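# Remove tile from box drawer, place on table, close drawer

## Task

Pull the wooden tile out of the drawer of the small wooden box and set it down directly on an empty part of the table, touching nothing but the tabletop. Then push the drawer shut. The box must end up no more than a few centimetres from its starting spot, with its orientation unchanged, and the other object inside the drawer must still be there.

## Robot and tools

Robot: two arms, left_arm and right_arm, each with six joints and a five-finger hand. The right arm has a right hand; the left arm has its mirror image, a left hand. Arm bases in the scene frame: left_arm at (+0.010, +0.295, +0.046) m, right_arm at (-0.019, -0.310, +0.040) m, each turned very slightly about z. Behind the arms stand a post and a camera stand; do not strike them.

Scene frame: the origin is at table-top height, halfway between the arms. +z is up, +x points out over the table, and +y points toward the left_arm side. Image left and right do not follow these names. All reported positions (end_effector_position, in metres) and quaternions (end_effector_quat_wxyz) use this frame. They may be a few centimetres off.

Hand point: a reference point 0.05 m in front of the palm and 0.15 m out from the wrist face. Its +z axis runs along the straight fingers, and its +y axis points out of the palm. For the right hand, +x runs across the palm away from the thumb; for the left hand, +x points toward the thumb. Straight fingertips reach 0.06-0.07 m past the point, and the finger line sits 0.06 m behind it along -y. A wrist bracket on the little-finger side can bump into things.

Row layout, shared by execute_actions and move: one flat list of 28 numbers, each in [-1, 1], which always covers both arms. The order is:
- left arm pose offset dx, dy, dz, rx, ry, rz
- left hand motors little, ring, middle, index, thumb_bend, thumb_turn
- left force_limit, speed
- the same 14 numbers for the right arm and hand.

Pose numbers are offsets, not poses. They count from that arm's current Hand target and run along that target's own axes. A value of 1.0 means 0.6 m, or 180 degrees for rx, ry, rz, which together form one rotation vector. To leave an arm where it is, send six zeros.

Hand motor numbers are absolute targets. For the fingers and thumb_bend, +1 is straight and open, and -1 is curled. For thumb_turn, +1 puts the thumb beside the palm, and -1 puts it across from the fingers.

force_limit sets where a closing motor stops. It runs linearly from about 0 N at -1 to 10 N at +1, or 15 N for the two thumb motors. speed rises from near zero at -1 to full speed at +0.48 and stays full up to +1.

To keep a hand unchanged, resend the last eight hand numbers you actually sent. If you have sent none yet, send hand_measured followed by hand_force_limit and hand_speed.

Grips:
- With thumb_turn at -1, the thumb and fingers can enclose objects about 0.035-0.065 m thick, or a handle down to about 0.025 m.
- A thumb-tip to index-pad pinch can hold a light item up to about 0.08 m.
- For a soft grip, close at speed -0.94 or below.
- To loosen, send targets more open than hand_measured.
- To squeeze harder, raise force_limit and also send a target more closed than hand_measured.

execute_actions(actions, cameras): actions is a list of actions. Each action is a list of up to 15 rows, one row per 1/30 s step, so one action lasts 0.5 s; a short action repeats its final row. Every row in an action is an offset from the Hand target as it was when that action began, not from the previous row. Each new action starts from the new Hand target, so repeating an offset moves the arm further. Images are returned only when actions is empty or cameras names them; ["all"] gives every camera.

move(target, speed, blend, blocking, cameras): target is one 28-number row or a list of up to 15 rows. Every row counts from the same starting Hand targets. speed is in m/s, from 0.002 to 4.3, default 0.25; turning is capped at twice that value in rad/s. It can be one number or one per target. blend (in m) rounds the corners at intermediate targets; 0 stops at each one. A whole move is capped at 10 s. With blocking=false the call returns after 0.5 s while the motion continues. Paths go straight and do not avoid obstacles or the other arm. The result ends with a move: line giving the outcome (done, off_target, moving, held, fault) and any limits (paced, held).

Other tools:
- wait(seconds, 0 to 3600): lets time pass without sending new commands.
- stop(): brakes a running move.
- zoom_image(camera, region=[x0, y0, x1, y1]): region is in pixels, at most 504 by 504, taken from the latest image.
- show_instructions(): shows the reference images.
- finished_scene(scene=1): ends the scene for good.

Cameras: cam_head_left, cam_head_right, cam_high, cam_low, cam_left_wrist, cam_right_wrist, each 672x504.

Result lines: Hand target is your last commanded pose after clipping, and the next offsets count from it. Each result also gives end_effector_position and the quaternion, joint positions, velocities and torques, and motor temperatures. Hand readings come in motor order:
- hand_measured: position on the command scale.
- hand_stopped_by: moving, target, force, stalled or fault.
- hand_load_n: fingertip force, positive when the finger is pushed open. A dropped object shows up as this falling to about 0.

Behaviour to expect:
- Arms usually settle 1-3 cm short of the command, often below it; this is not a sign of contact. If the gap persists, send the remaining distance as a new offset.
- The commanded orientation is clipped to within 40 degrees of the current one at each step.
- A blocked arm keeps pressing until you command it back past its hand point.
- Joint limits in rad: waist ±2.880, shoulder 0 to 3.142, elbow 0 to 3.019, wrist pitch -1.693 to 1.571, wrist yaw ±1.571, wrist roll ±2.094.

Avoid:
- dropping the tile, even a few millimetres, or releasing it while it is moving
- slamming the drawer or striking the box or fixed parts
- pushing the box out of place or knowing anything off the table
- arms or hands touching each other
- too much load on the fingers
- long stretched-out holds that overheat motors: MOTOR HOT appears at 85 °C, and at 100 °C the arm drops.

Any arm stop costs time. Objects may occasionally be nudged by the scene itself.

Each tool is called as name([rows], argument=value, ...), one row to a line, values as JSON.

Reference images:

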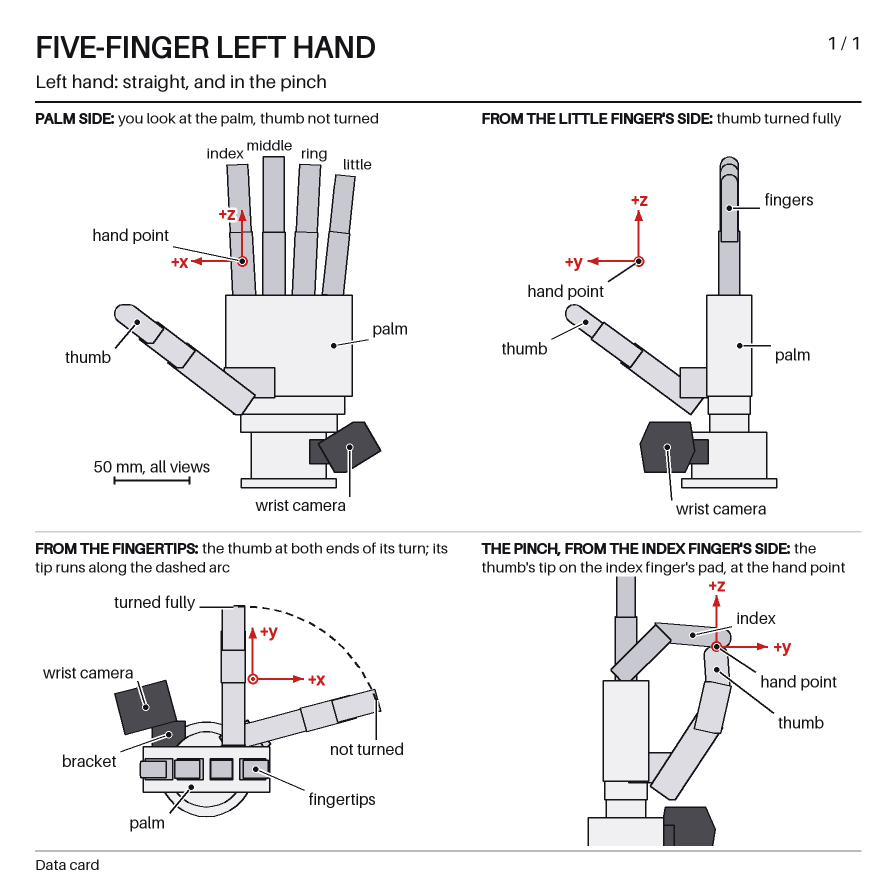

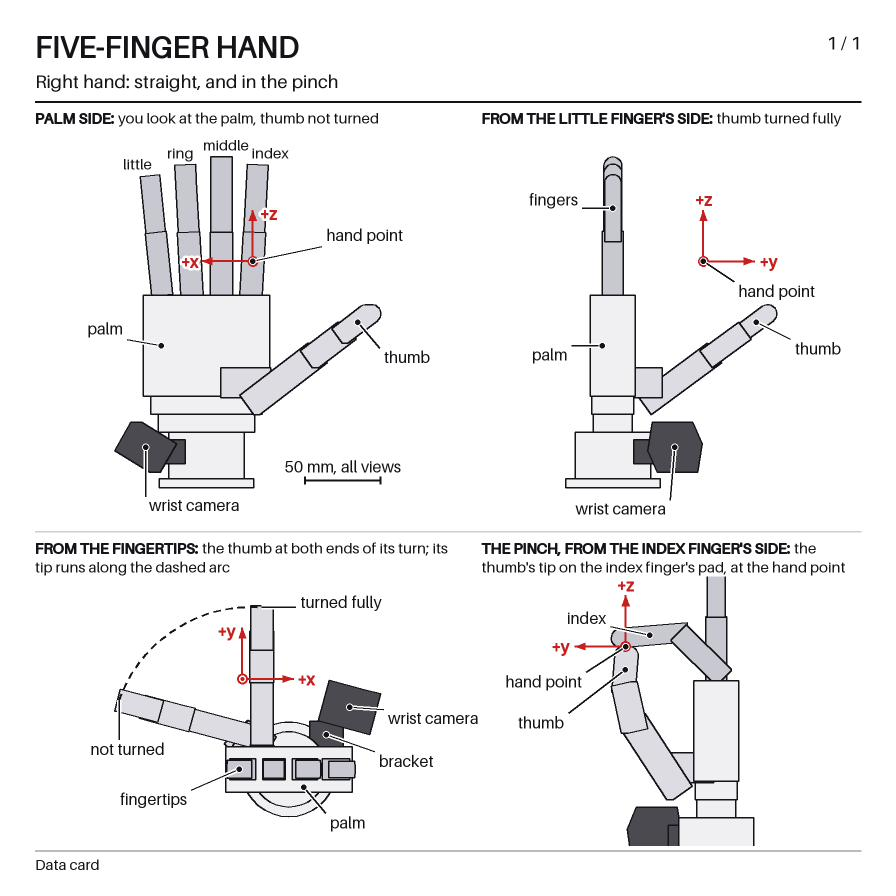

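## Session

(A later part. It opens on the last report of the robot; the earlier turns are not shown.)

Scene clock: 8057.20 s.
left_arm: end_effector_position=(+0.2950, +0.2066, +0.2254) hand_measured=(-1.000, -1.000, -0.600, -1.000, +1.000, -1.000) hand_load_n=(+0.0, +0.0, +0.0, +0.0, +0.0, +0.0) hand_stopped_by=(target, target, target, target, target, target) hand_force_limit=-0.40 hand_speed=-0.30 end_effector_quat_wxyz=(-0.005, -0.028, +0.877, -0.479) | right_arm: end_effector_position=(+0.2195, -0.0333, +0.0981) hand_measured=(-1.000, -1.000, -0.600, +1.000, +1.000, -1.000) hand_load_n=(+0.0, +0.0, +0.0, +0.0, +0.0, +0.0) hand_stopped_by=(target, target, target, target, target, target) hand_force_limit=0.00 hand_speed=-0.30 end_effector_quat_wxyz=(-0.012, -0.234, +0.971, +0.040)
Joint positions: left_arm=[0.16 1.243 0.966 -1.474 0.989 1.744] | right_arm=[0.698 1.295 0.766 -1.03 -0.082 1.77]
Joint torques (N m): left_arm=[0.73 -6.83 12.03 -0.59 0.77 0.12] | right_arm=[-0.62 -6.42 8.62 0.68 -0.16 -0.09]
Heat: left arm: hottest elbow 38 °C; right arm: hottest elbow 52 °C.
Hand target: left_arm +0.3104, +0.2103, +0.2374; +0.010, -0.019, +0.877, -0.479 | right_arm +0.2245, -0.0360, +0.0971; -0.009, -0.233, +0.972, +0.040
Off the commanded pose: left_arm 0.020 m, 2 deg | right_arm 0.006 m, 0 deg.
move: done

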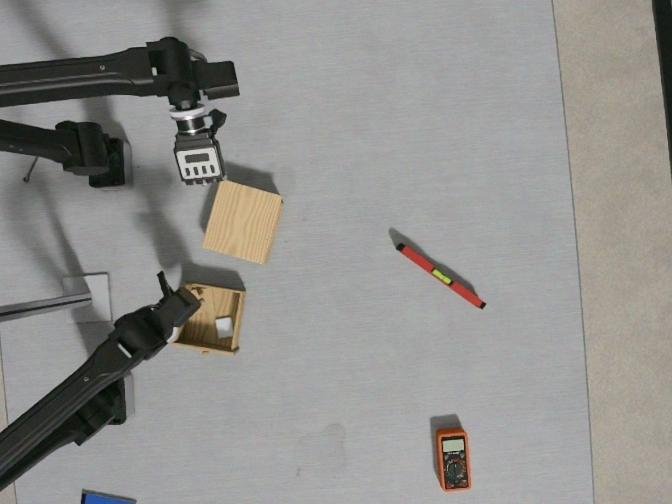

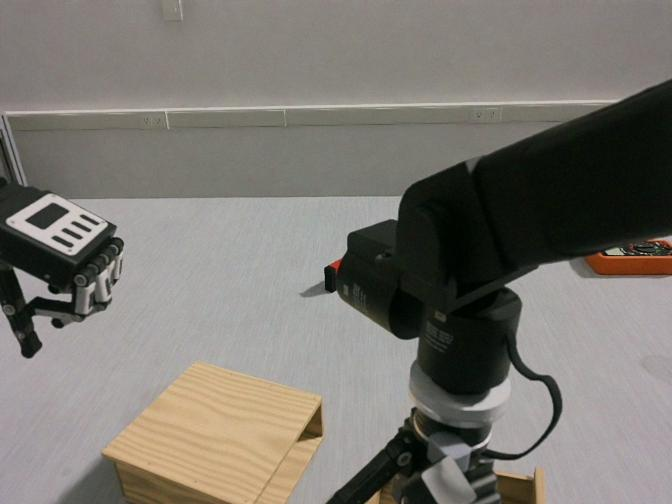

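move([
  [0,0,0,0,0,0,-1,-1,-0.6,-1,1,-1,-0.4,-0.3,0,-0.0018,0.0224,0,0,0,-1,-1,-0.6,1,1,-1,0.0,-0.3],
  [0,0,0,0,0,0,-1,-1,-0.6,-1,1,-1,-0.4,-0.3,0.0242,-0.0486,0.0110,0,0,0,-1,-1,-0.6,1,1,-1,0.0,-0.3],
], speed=0.04, cameras=["cam_high"])

zoom_image(camera="cam_high", region=[170, 260, 260, 360])

Scene clock: 8069.63 s.
left_arm: end_effector_position=(+0.2950, +0.2066, +0.2254) hand_measured=(-1.000, -1.000, -0.600, -1.000, +1.000, -1.000) hand_load_n=(+0.0, +0.0, +0.0, +0.0, +0.0, +0.0) hand_stopped_by=(target, target, target, target, target, target) hand_force_limit=-0.40 hand_speed=-0.30 end_effector_quat_wxyz=(-0.005, -0.028, +0.877, -0.479) | right_arm: end_effector_position=(+0.2240, -0.0626, +0.0859) hand_measured=(-1.000, -1.000, -0.600, +1.000, +1.000, -1.000) hand_load_n=(+0.0, +0.0, +0.0, +0.0, +0.0, +0.0) hand_stopped_by=(target, target, target, target, target, target) hand_force_limit=0.00 hand_speed=-0.30 end_effector_quat_wxyz=(-0.010, -0.234, +0.971, +0.040)
Joint positions: left_arm=[0.16 1.243 0.966 -1.474 0.989 1.744] | right_arm=[0.613 1.277 0.713 -0.998 -0.082 1.685]
Joint torques (N m): left_arm=[0.79 -6.89 12.07 -0.57 0.76 0.12] | right_arm=[-0.62 -7.3 8.05 0.01 -0.19 -0.07]
Heat: left arm: hottest elbow 39 °C; right arm: hottest elbow 51 °C.
Hand target: left_arm +0.3104, +0.2103, +0.2374; +0.010, -0.019, +0.877, -0.479 | right_arm +0.2245, -0.0679, +0.0881; -0.009, -0.233, +0.972, +0.040
Off the commanded pose: left_arm 0.020 m, 2 deg | right_arm 0.006 m, 0 deg.
move: done

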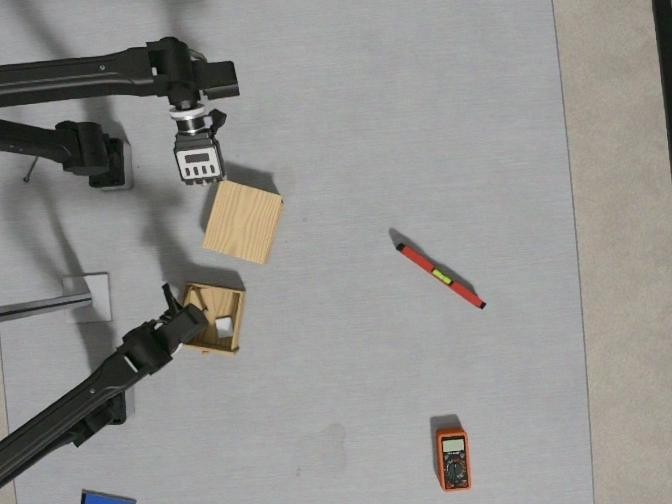

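Scaled by 5.040 from the camera's image (finer frame: 960x720).

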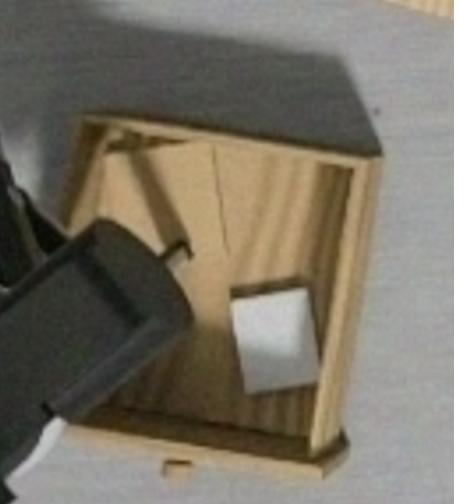

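move([
  [0,0,0,0,0,0,-1,-1,-0.6,-1,1,-1,-0.4,-0.3,0,0.0041,-0.0498,0,0,0,-1,-1,-0.6,1,1,-1,0.0,-0.3],
  [0,0,0,0,0,0,-1,-1,-0.6,-1,1,-1,-0.4,-0.3,-0.0416,0.0855,-0.0430,0,0,0,-1,-1,-0.6,1,1,-1,0.0,-0.3],
  [0,0,0,0,0,0,-1,-1,-0.6,-1,1,-1,-0.4,-0.3,-0.0280,0.0539,0.0153,0,0,0,-1,-1,-0.6,1,1,-1,0.0,-0.3],
], speed=0.1, cameras=["cam_high"])

zoom_image(camera="cam_high", region=[170, 260, 260, 360])

Scene clock: 8093.03 s.
left_arm: end_effector_position=(+0.2950, +0.2066, +0.2254) hand_measured=(-1.000, -1.000, -0.600, -1.000, +1.000, -1.000) hand_load_n=(+0.0, +0.0, +0.0, +0.0, +0.0, +0.0) hand_stopped_by=(target, target, target, target, target, target) hand_force_limit=-0.40 hand_speed=-0.30 end_effector_quat_wxyz=(-0.005, -0.028, +0.877, -0.479) | right_arm: end_effector_position=(+0.2195, -0.0278, +0.0836) hand_measured=(-1.000, -1.000, -0.600, +1.000, +1.000, -1.000) hand_load_n=(+0.0, +0.5, +0.0, +0.0, +0.0, +0.0) hand_stopped_by=(target, target, target, target, target, target) hand_force_limit=0.00 hand_speed=-0.30 end_effector_quat_wxyz=(-0.011, -0.234, +0.971, +0.040)
Joint positions: left_arm=[0.16 1.243 0.966 -1.474 0.989 1.744] | right_arm=[0.711 1.328 0.751 -0.978 -0.082 1.783]
Joint torques (N m): left_arm=[0.73 -7 12.05 -0.58 0.77 0.13] | right_arm=[-0.67 -6.53 8.34 0.68 -0.15 -0.09]
Heat: left arm: hottest elbow 41 °C; right arm: hottest elbow 49 °C.
Hand target: left_arm +0.3104, +0.2103, +0.2374; +0.010, -0.019, +0.877, -0.479 | right_arm +0.2244, -0.0309, +0.0816; -0.009, -0.233, +0.972, +0.040
Off the commanded pose: left_arm 0.020 m, 2 deg | right_arm 0.006 m, 0 deg.
move: done

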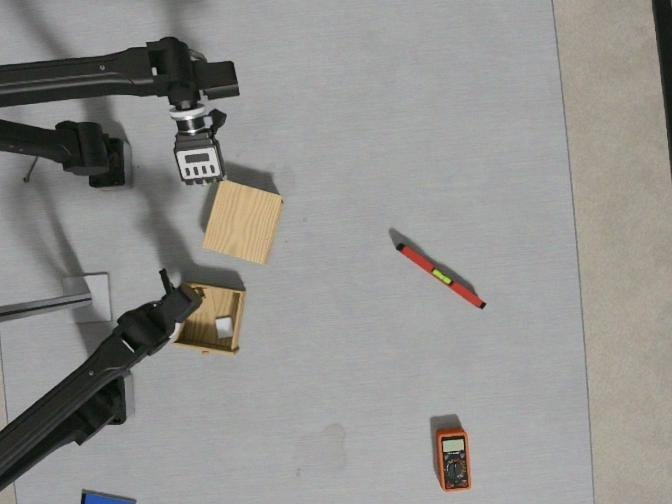

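Scaled by 5.040 from the camera's image (finer frame: 960x720).

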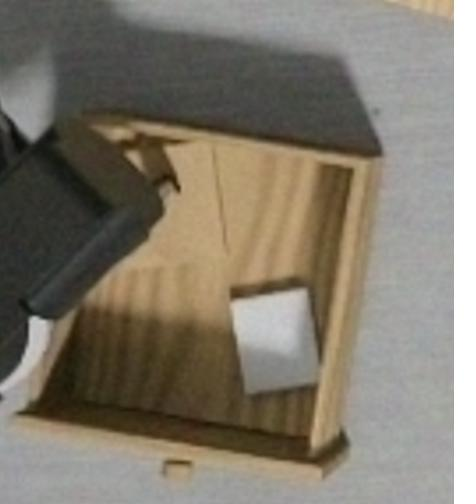

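move(target=[0,0,0,0,0,0,-1,-1,-0.6,-1,1,-1,-0.4,-0.3,0.0204,-0.0396,-0.0073,0,0,0,-1,-1,-0.6,1,1,-1,0.0,-0.3], speed=0.04, cameras=["cam_high"])

zoom_image(camera="cam_high", region=[170, 260, 260, 360])

Scene clock: 8104.20 s.
left_arm: end_effector_position=(+0.2950, +0.2066, +0.2254) hand_measured=(-1.000, -1.000, -0.600, -1.000, +1.000, -1.000) hand_load_n=(+0.0, +0.5, +0.0, +0.0, +0.0, +0.0) hand_stopped_by=(target, target, target, target, target, target) hand_force_limit=-0.40 hand_speed=-0.30 end_effector_quat_wxyz=(-0.005, -0.028, +0.877, -0.479) | right_arm: end_effector_position=(+0.2243, -0.0519, +0.0826) hand_measured=(-1.000, -1.000, -0.600, +1.000, +1.000, -1.000) hand_load_n=(+0.0, +0.0, +0.0, +0.0, +0.0, +0.0) hand_stopped_by=(target, target, target, target, target, target) hand_force_limit=0.00 hand_speed=-0.30 end_effector_quat_wxyz=(-0.009, -0.234, +0.971, +0.040)
Joint positions: left_arm=[0.16 1.243 0.966 -1.474 0.989 1.744] | right_arm=[0.641 1.299 0.721 -0.98 -0.082 1.713]
Joint torques (N m): left_arm=[0.62 -7 12.07 -0.61 0.77 0.12] | right_arm=[-0.67 -7.41 7.86 -0.01 -0.19 -0.13]
Heat: left arm: hottest elbow 42 °C; right arm: hottest elbow 48 °C.
Hand target: left_arm +0.3104, +0.2103, +0.2374; +0.010, -0.019, +0.877, -0.479 | right_arm +0.2244, -0.0580, +0.0839; -0.009, -0.233, +0.972, +0.040
Off the commanded pose: left_arm 0.020 m, 2 deg | right_arm 0.006 m, 0 deg.
move: done

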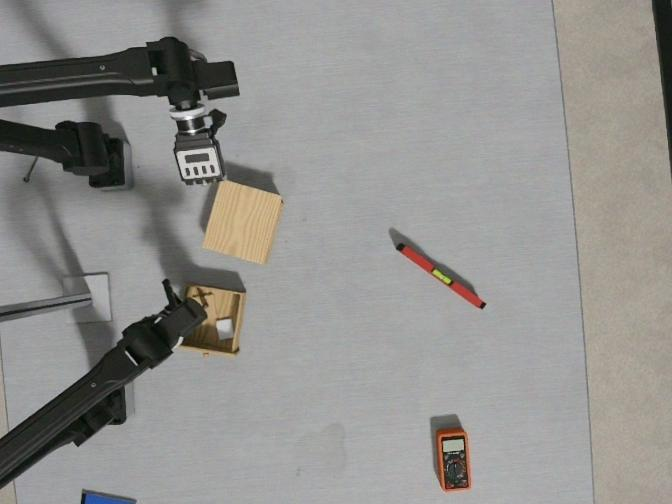

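Scaled by 5.040 from the camera's image (finer frame: 960x720).

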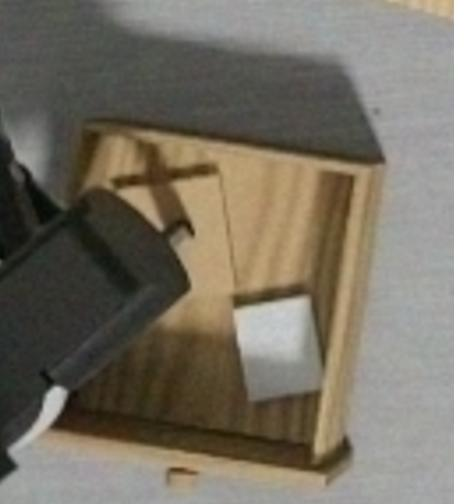

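move(target=[0,0,0,0,0,0,-1,-1,-0.6,-1,1,-1,-0.4,-0.3,0.0225,-0.0147,-0.0012,0,0,0,-1,-1,-0.6,1,1,-1,0.0,-0.3], speed=0.04, cameras=["cam_high"])

zoom_image(camera="cam_high", region=[170, 260, 260, 360])

Scene clock: 8116.23 s.
left_arm: end_effector_position=(+0.2950, +0.2066, +0.2254) hand_measured=(-1.000, -1.000, -0.600, -1.000, +1.000, -1.000) hand_load_n=(+0.0, +0.0, +0.0, +0.0, +0.0, +0.0) hand_stopped_by=(target, target, target, target, target, target) hand_force_limit=-0.40 hand_speed=-0.30 end_effector_quat_wxyz=(-0.005, -0.028, +0.877, -0.479) | right_arm: end_effector_position=(+0.2164, -0.0660, +0.0829) hand_measured=(-1.000, -1.000, -0.600, +1.000, +1.000, -1.000) hand_load_n=(+0.0, +0.5, +0.0, +0.0, +0.0, +0.0) hand_stopped_by=(target, target, target, target, target, target) hand_force_limit=0.00 hand_speed=-0.30 end_effector_quat_wxyz=(-0.009, -0.234, +0.971, +0.040)
Joint positions: left_arm=[0.16 1.243 0.966 -1.474 0.989 1.744] | right_arm=[0.617 1.257 0.686 -0.988 -0.082 1.689]
Joint torques (N m): left_arm=[0.73 -6.89 12.05 -0.59 0.77 0.13] | right_arm=[-0.73 -6.71 7.91 -0.01 -0.2 -0.09]
Heat: left arm: hottest elbow 42 °C; right arm: hottest elbow 48 °C.
Hand target: left_arm +0.3104, +0.2103, +0.2374; +0.010, -0.019, +0.877, -0.479 | right_arm +0.2164, -0.0720, +0.0839; -0.009, -0.233, +0.972, +0.040
Off the commanded pose: left_arm 0.020 m, 2 deg | right_arm 0.006 m, 0 deg.
move: done

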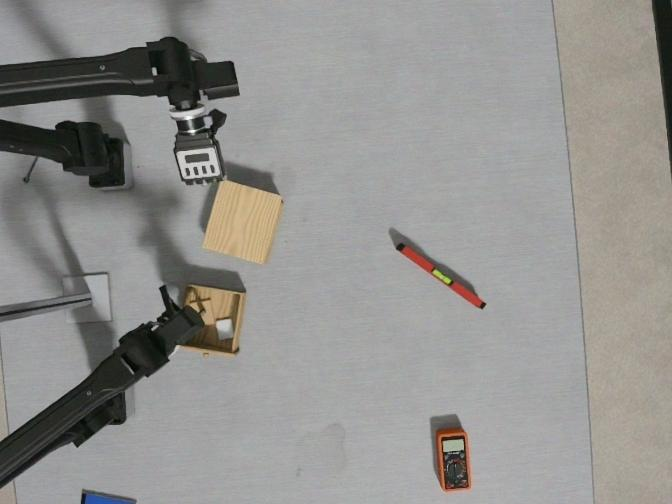

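Scaled by 5.040 from the camera's image (finer frame: 960x720).

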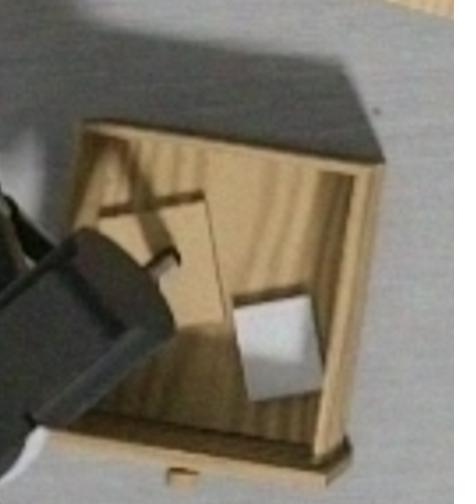

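move([
  [0,0,0,0,0,0,-1,-1,-0.6,-1,1,-1,-0.4,-0.3,-0.0001,0.0096,-0.1161,0,0,0,-1,-1,-0.6,1,1,-1,0.0,-0.3],
  [0,0,0,0,0,0,-1,-1,-0.6,-1,1,-1,-0.4,-0.3,0.0790,-0.4195,-0.1800,0,0,0,-1,-1,-0.6,1,1,-1,0.0,-0.3],
], speed=0.25, blend=[0.01,0], cameras=["cam_high"])

zoom_image(camera="cam_high", region=[170, 260, 260, 360])

zoom_image(camera="cam_high", region=[180, 285, 230, 335])

Scene clock: 8130.63 s.
left_arm: end_effector_position=(+0.2950, +0.2066, +0.2254) hand_measured=(-1.000, -1.000, -0.600, -1.000, +1.000, -1.000) hand_load_n=(+0.0, +0.0, +0.0, +0.0, +0.0, +0.0) hand_stopped_by=(target, target, target, target, target, target) hand_force_limit=-0.40 hand_speed=-0.30 end_effector_quat_wxyz=(-0.005, -0.028, +0.877, -0.479) | right_arm: end_effector_position=(+0.2775, -0.3184, +0.1573) hand_measured=(-1.000, -1.000, -0.600, +1.000, +1.000, -1.000) hand_load_n=(+0.0, +0.0, +0.0, +0.0, +0.0, +0.0) hand_stopped_by=(target, target, target, target, target, target) hand_force_limit=0.00 hand_speed=-0.30 end_effector_quat_wxyz=(-0.024, -0.229, +0.972, +0.047)
Joint positions: left_arm=[0.16 1.243 0.966 -1.474 0.989 1.744] | right_arm=[-0.259 1.261 0.904 -1.302 -0.057 0.819]
Joint torques (N m): left_arm=[0.62 -7.18 12.03 -0.61 0.76 0.13] | right_arm=[-0.15 -6.18 13.11 -0.21 -0.23 -0.06]
Motor temperatures (°C): left_arm=[26 28 43 27 27 29] | right_arm=[29 29 47 24 26 29]
Heat: left arm: hottest elbow 43 °C; right arm: hottest elbow 47 °C.
Hand target: left_arm +0.3104, +0.2103, +0.2374; +0.010, -0.019, +0.877, -0.479 | right_arm +0.2921, -0.3250, +0.1709; -0.009, -0.233, +0.972, +0.040
Off the commanded pose: left_arm 0.020 m, 2 deg | right_arm 0.021 m, 2 deg.
move: off_target (right_arm)

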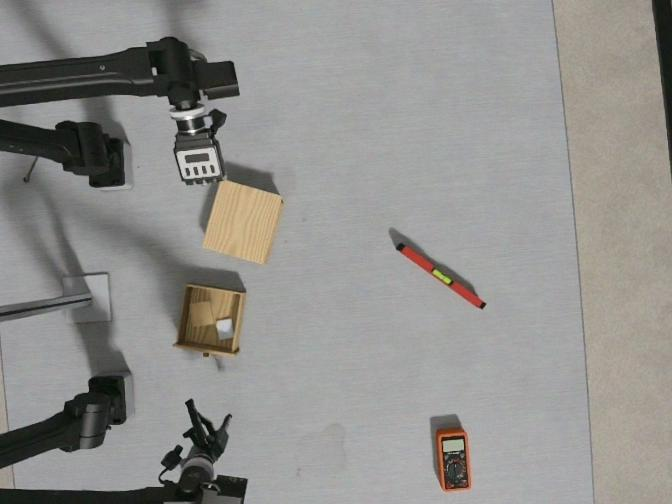

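Scaled by 5.040 from the camera's image (finer frame: 960x720).

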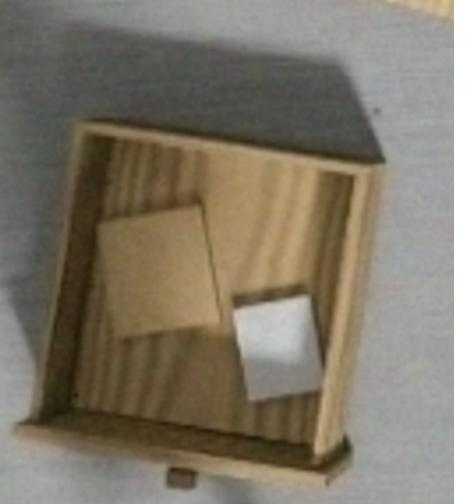

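Scaled by 10.080 from the camera's image (finer frame: 960x720).

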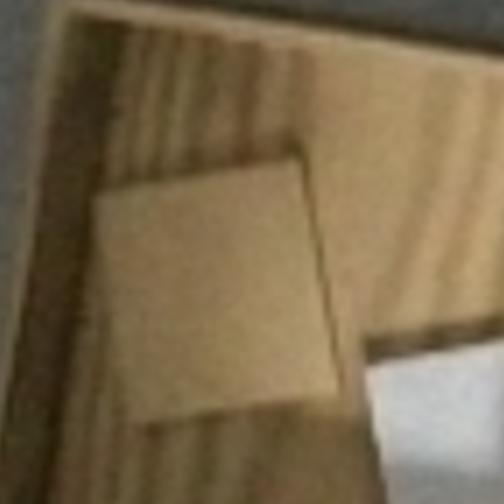

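move([
  [0.2149,-0.1843,0.5235,0,-0.0187,-0.0120,-1,-1,0.24,-1,1,-1,-0.4,-0.3,0,0,0,0,0,0,-1,-1,-0.6,1,1,-1,0.0,-0.3],
  [0.2149,-0.0373,0.6184,0,-0.0187,-0.0120,-1,-1,0.24,-1,1,-1,-0.4,-0.3,0,0,0,0,0,0,-1,-1,-0.6,1,1,-1,0.0,-0.3],
], speed=0.2, cameras=["cam_head_left","cam_head_right","cam_left_wrist","cam_low"])

zoom_image(camera="cam_head_left", region=[275, 300, 335, 360])

zoom_image(camera="cam_head_right", region=[280, 300, 340, 360])

Scene clock: 8186.43 s.
left_arm: end_effector_position=(+0.1965, -0.1181, +0.0579) hand_measured=(-1.000, -1.000, +0.240, -1.000, +1.000, -1.000) hand_load_n=(+0.0, +0.0, +0.0, +0.0, +0.0, +0.0) hand_stopped_by=(target, target, target, target, target, target) hand_force_limit=-0.40 hand_speed=-0.30 end_effector_quat_wxyz=(+0.028, -0.045, +0.878, -0.476) | right_arm: end_effector_position=(+0.2775, -0.3184, +0.1574) hand_measured=(-1.000, -1.000, -0.600, +1.000, +1.000, -1.000) hand_load_n=(+0.0, +0.0, +0.5, +0.0, -0.5, +0.0) hand_stopped_by=(target, target, target, target, target, target) hand_force_limit=0.00 hand_speed=-0.30 end_effector_quat_wxyz=(-0.024, -0.230, +0.972, +0.047)
Joint positions: left_arm=[-0.925 1.472 0.562 0.267 0.426 0.309] | right_arm=[-0.259 1.261 0.904 -1.302 -0.057 0.819]
Joint torques (N m): left_arm=[0.03 -9.7 6.17 2.06 0.11 -0.13] | right_arm=[-0.09 -6.12 13.14 -0.21 -0.23 -0.09]
Heat: left arm: hottest elbow 43 °C; right arm: hottest elbow 50 °C.
Hand target: left_arm +0.1954, -0.1193, +0.0559; +0.027, -0.049, +0.876, -0.479 | right_arm +0.2921, -0.3250, +0.1709; -0.009, -0.233, +0.972, +0.040
Off the commanded pose: left_arm 0.003 m, 1 deg | right_arm 0.021 m, 2 deg.
move: done
Images, in order (width x height): cam_head_left 672x504, cam_head_right 672x504, cam_low 672x504, cam_left_wrist 672x504.

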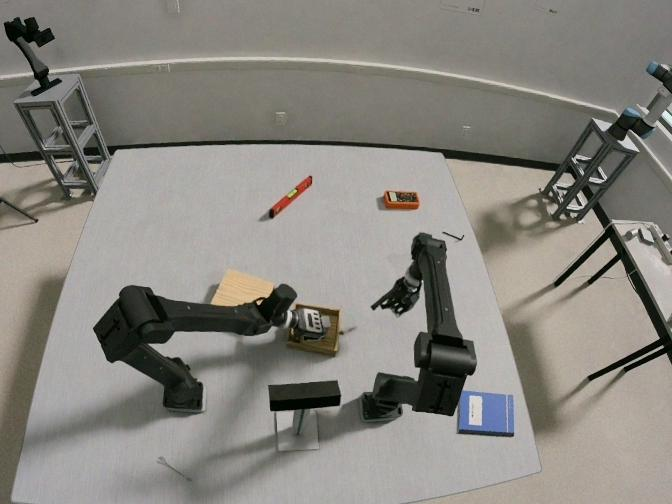

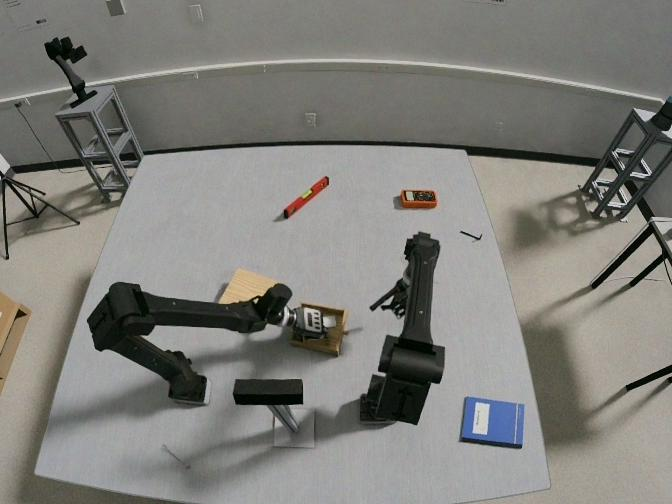

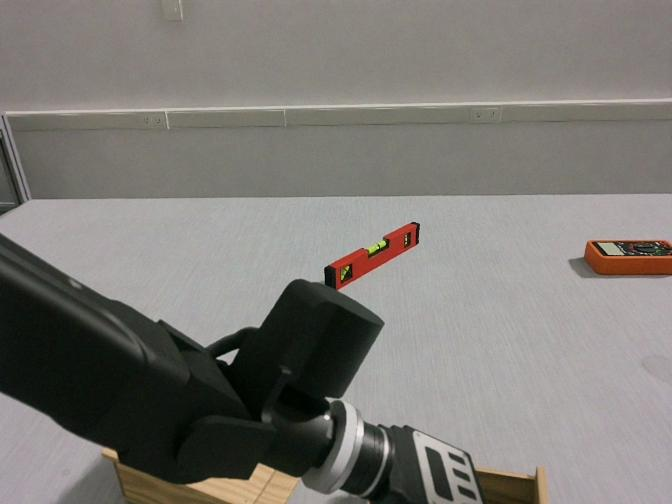

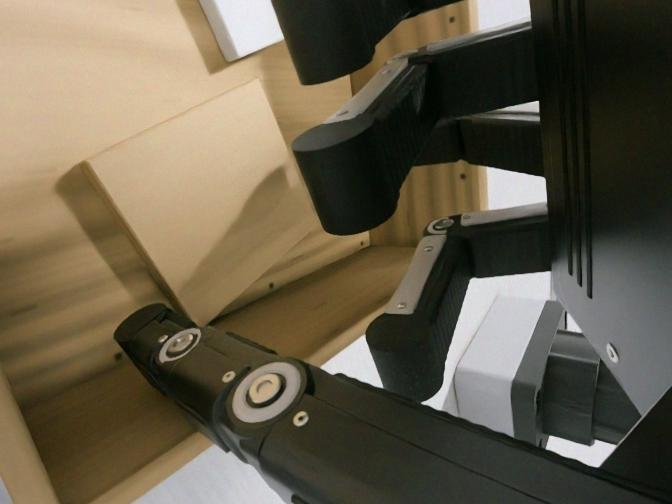

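Scaled by 8.400 from the camera's image (finer frame: 960x720).

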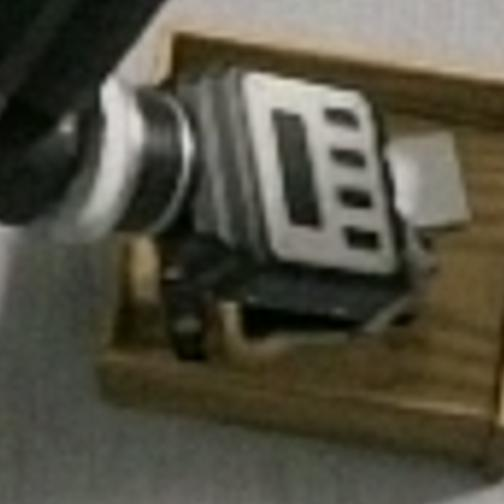

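Scaled by 8.400 from the camera's image (finer frame: 960x720).

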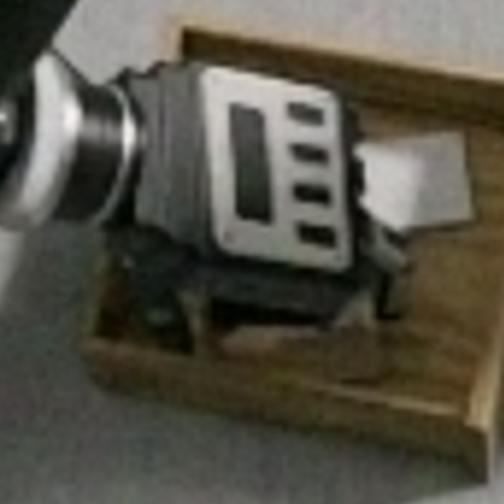

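execute_actions(actions=[], cameras=["cam_head_left","cam_head_right","cam_left_wrist","cam_high"])

Scene clock: 8242.10 s.
left_arm: end_effector_position=(+0.1965, -0.1181, +0.0579) hand_measured=(-1.000, -1.000, +0.240, -1.000, +1.000, -1.000) hand_load_n=(+0.0, +0.0, +0.0, +0.5, +0.0, +0.0) hand_stopped_by=(target, target, target, target, target, target) hand_force_limit=-0.40 hand_speed=-0.30 end_effector_quat_wxyz=(+0.028, -0.045, +0.878, -0.476) | right_arm: end_effector_position=(+0.2775, -0.3184, +0.1574) hand_measured=(-1.000, -1.000, -0.600, +1.000, +1.000, -1.000) hand_load_n=(+0.0, +0.0, +0.0, +0.0, +0.0, +0.0) hand_stopped_by=(target, target, target, target, target, target) hand_force_limit=0.00 hand_speed=-0.30 end_effector_quat_wxyz=(-0.024, -0.230, +0.972, +0.047)
Joint positions: left_arm=[-0.925 1.472 0.562 0.267 0.426 0.309] | right_arm=[-0.259 1.261 0.904 -1.302 -0.057 0.819]
Joint velocities: within noise
Joint torques (N m): left_arm=[-0.03 -9.52 6.19 2.15 0.1 -0.13] | right_arm=[-0.09 -6.18 13.14 -0.21 -0.23 -0.09]
Motor temperatures (°C): left_arm=[26 28 38 28 26 29] | right_arm=[29 29 51 24 26 29]
Heat: left arm: hottest elbow 38 °C; right arm: hottest elbow 51 °C.
Hand target: left_arm +0.1954, -0.1193, +0.0559; +0.027, -0.049, +0.876, -0.479 | right_arm +0.2921, -0.3250, +0.1709; -0.009, -0.233, +0.972, +0.040
Off the commanded pose: left_arm 0.003 m, 1 deg | right_arm 0.021 m, 2 deg.
Images, in order (width x height): cam_head_left 672x504, cam_head_right 672x504, cam_high 672x504, cam_left_wrist 672x504.

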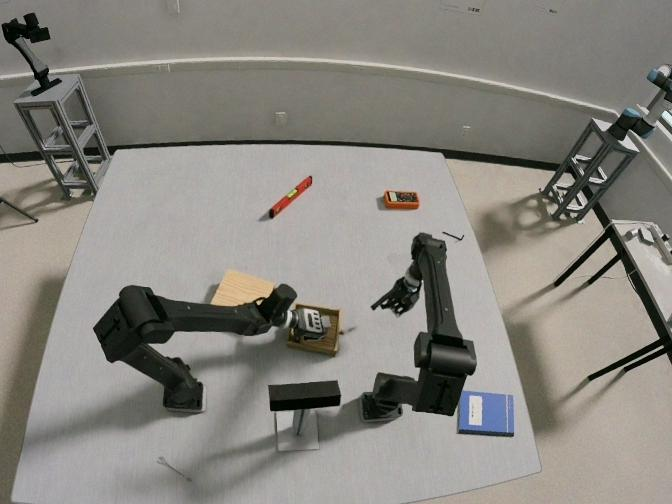

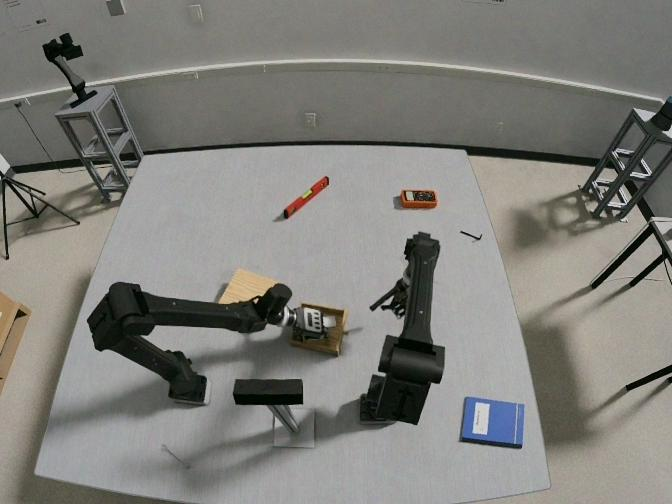

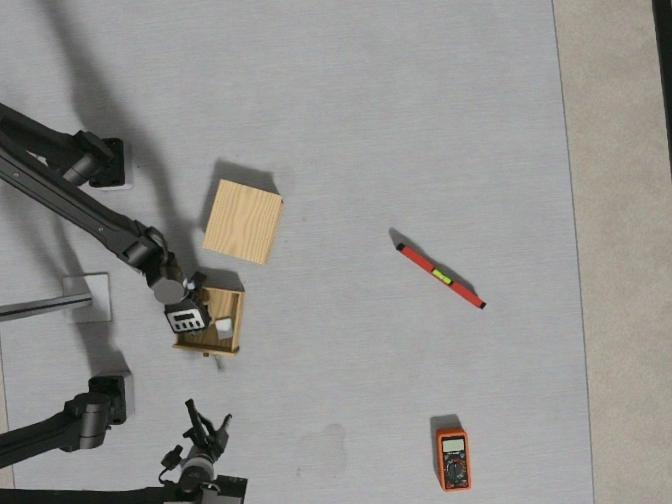

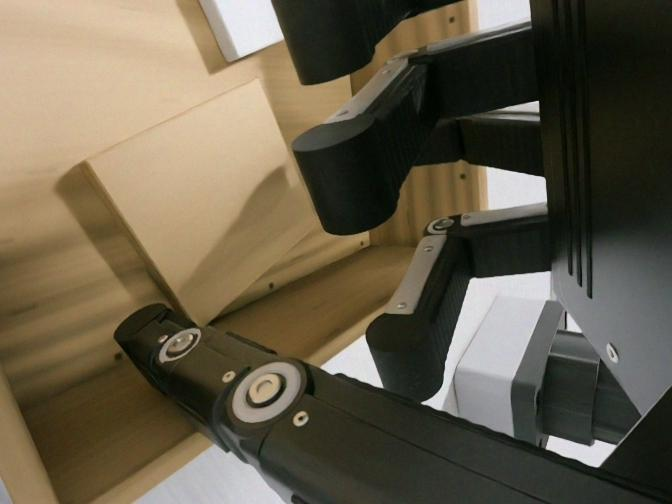

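move(target=[0,0.0293,0.0189,0,0,0,-1,-1,0.24,-1,1,-1,-0.4,-0.3,0,0,0,0,0,0,-1,-1,-0.6,1,1,-1,0.0,-0.3], speed=0.03, cameras=["cam_head_left","cam_head_right","cam_left_wrist","cam_high"])

Scene clock: 8250.63 s.
left_arm: end_effector_position=(+0.1980, -0.1202, +0.0409) hand_measured=(-1.000, -1.000, +0.240, -1.000, +1.000, -1.000) hand_load_n=(+0.5, +0.0, +0.0, +0.0, +0.0, +0.0) hand_stopped_by=(target, target, target, target, target, target) hand_force_limit=-0.40 hand_speed=-0.30 end_effector_quat_wxyz=(+0.031, -0.043, +0.876, -0.479) | right_arm: end_effector_position=(+0.2775, -0.3184, +0.1574) hand_measured=(-1.000, -1.000, -0.600, +1.000, +1.000, -1.000) hand_load_n=(+0.0, +0.0, +0.0, +0.0, +0.0, +0.0) hand_stopped_by=(target, target, target, target, target, target) hand_force_limit=0.00 hand_speed=-0.30 end_effector_quat_wxyz=(-0.024, -0.230, +0.972, +0.047)
Joint positions: left_arm=[-0.925 1.531 0.55 0.348 0.426 0.309] | right_arm=[-0.259 1.261 0.904 -1.302 -0.057 0.819]
Joint torques (N m): left_arm=[0.15 -9.35 5.42 2.09 0.1 -0.12] | right_arm=[-0.09 -6.18 13.14 -0.21 -0.23 -0.09]
Heat: left arm: hottest elbow 37 °C; right arm: hottest elbow 51 °C.
Hand target: left_arm +0.1953, -0.1193, +0.0349; +0.027, -0.049, +0.876, -0.479 | right_arm +0.2921, -0.3250, +0.1709; -0.009, -0.233, +0.972, +0.040
Off the commanded pose: left_arm 0.006 m, 1 deg | right_arm 0.021 m, 2 deg.
move: done
Images, in order (width x height): cam_head_left 672x504, cam_head_right 672x504, cam_high 672x504, cam_left_wrist 672x504.

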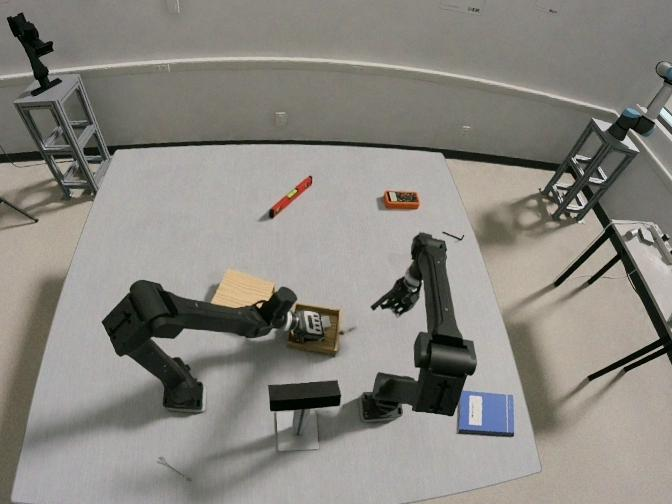

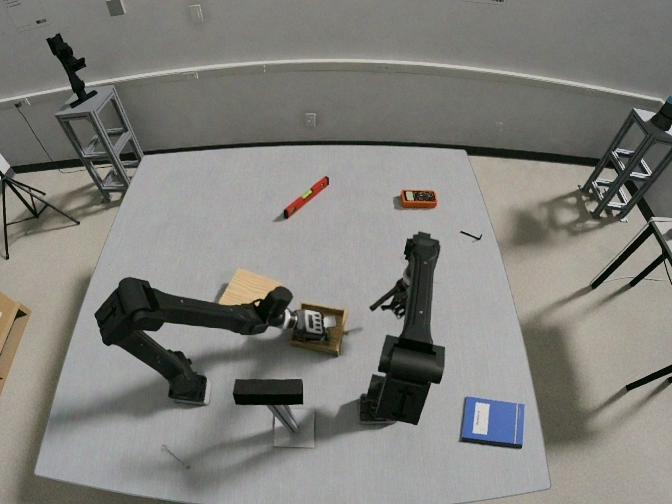

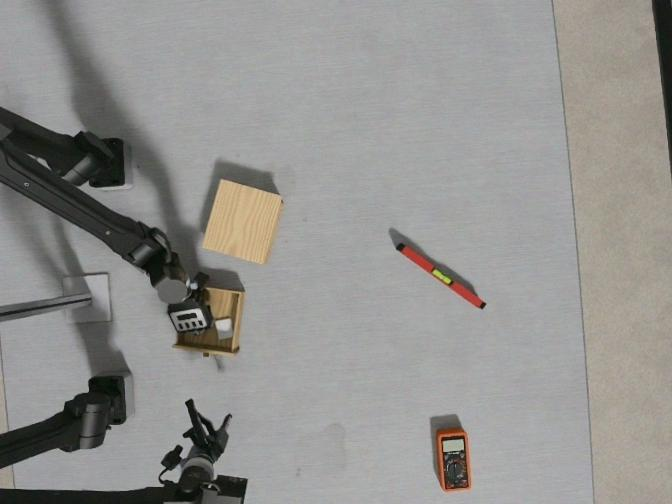

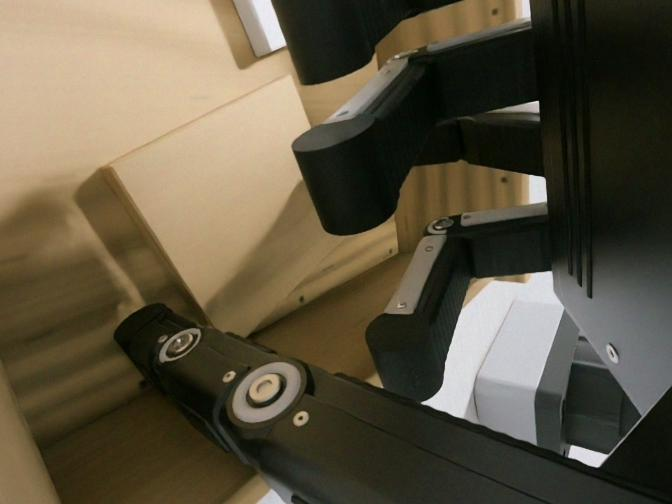

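zoom_image(camera="cam_head_left", region=[275, 300, 335, 360])

zoom_image(camera="cam_head_right", region=[285, 295, 345, 355])

Scaled by 8.400 from the camera's image (finer frame: 960x720).

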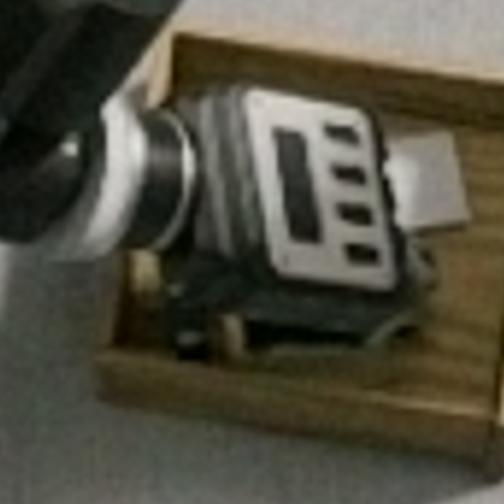

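Scaled by 8.400 from the camera's image (finer frame: 960x720).

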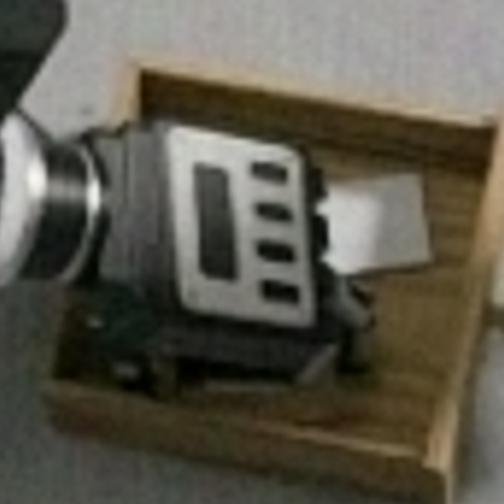

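move(target=[0,0.0093,0.0060,0,0,0,-1,-1,0.24,-1,1,-1,-0.4,-0.3,0,0,0,0,0,0,-1,-1,-0.6,1,1,-1,0.0,-0.3], speed=0.03, cameras=["cam_left_wrist"])

Scene clock: 8272.13 s.
left_arm: end_effector_position=(+0.1998, -0.1228, +0.0382) hand_measured=(-1.000, -1.000, +0.240, -1.000, +1.000, -1.000) hand_load_n=(+0.0, +0.0, +0.0, +0.0, +0.0, +0.0) hand_stopped_by=(target, target, target, target, target, target) hand_force_limit=-0.40 hand_speed=-0.30 end_effector_quat_wxyz=(+0.033, -0.042, +0.874, -0.483) | right_arm: end_effector_position=(+0.2775, -0.3184, +0.1574) hand_measured=(-1.000, -1.000, -0.600, +1.000, +1.000, -1.000) hand_load_n=(+0.0, +0.0, +0.0, +0.0, +0.0, +0.0) hand_stopped_by=(target, target, target, target, target, target) hand_force_limit=0.00 hand_speed=-0.30 end_effector_quat_wxyz=(-0.024, -0.230, +0.972, +0.047)
Joint positions: left_arm=[-0.925 1.548 0.55 0.376 0.426 0.307] | right_arm=[-0.259 1.261 0.904 -1.302 -0.057 0.819]
Joint torques (N m): left_arm=[0.03 -9.05 4.93 2.1 0.08 -0.12] | right_arm=[-0.09 -6.18 13.14 -0.21 -0.23 -0.09]
Heat: left arm: hottest elbow 36 °C; right arm: hottest elbow 51 °C.
Hand target: left_arm +0.1953, -0.1193, +0.0283; +0.027, -0.050, +0.876, -0.479 | right_arm +0.2921, -0.3250, +0.1709; -0.009, -0.233, +0.972, +0.040
Off the commanded pose: left_arm 0.011 m, 1 deg | right_arm 0.021 m, 2 deg.
move: off_target (left_arm)

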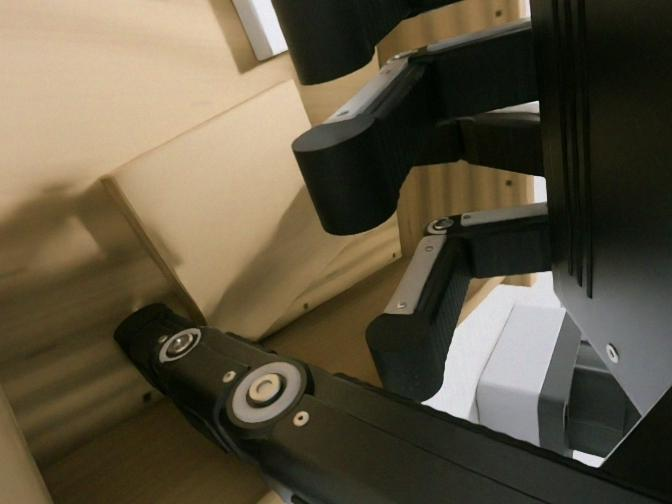

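move(target=[0,0,0,0,0,0,-1,-1,-0.2,-1,1,-1,-0.4,-0.95,0,0,0,0,0,0,-1,-1,-0.6,1,1,-1,0.0,-0.3], speed=0.03, cameras=["cam_left_wrist","cam_head_left","cam_head_right","cam_high"])

Scene clock: 8279.50 s.
left_arm: end_effector_position=(+0.1998, -0.1229, +0.0377) hand_measured=(-1.000, -1.000, +0.030, -1.000, +1.000, -1.000) hand_load_n=(+0.0, +0.0, +3.5, +0.0, +0.5, +0.5) hand_stopped_by=(target, target, force, target, target, target) hand_force_limit=-0.40 hand_speed=-0.95 end_effector_quat_wxyz=(+0.033, -0.042, +0.874, -0.483) | right_arm: end_effector_position=(+0.2775, -0.3184, +0.1574) hand_measured=(-1.000, -1.000, -0.600, +1.000, +1.000, -1.000) hand_load_n=(+0.0, +0.0, +0.0, +0.0, +0.0, +0.0) hand_stopped_by=(target, target, target, target, target, target) hand_force_limit=0.00 hand_speed=-0.30 end_effector_quat_wxyz=(-0.024, -0.230, +0.972, +0.047)
Joint positions: left_arm=[-0.925 1.55 0.55 0.377 0.426 0.307] | right_arm=[-0.259 1.261 0.904 -1.302 -0.057 0.819]
Joint torques (N m): left_arm=[0.21 -9.23 5 2.09 0.1 -0.11] | right_arm=[-0.09 -6.18 13.12 -0.2 -0.24 -0.09]
Heat: left arm: hottest elbow 36 °C; right arm: hottest elbow 51 °C.
Hand target: left_arm +0.1953, -0.1193, +0.0282; +0.027, -0.050, +0.876, -0.478 | right_arm +0.2921, -0.3250, +0.1709; -0.009, -0.233, +0.972, +0.040
Off the commanded pose: left_arm 0.011 m, 1 deg | right_arm 0.021 m, 2 deg.
move: done
Images, in order (width x height): cam_head_left 672x504, cam_head_right 672x504, cam_high 672x504, cam_left_wrist 672x504.

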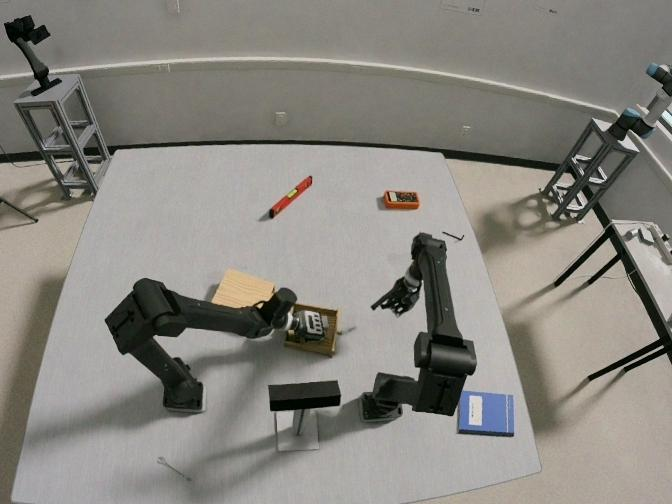

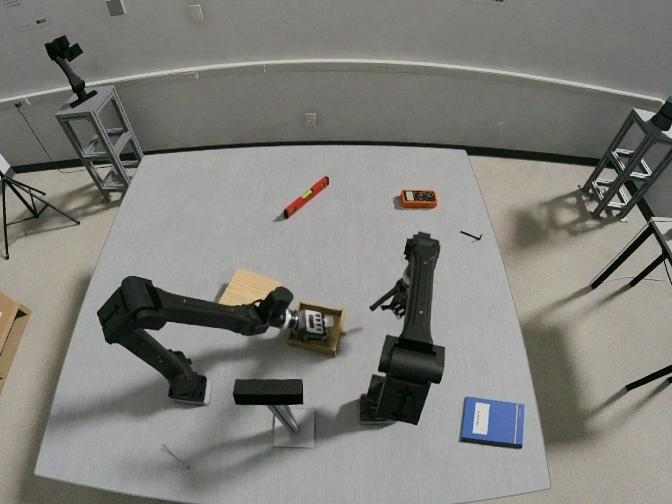

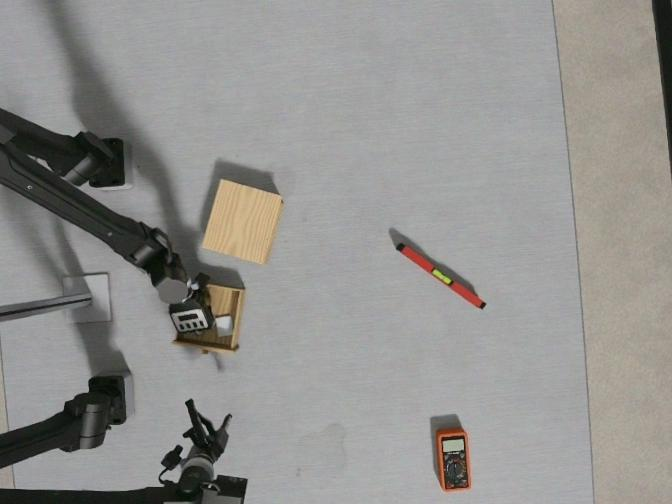

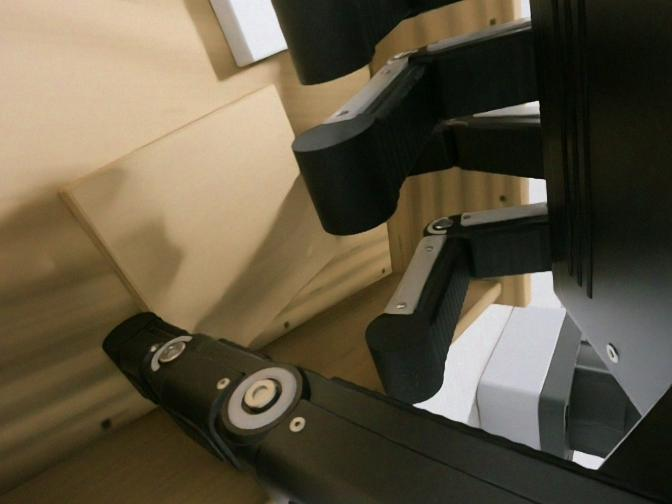

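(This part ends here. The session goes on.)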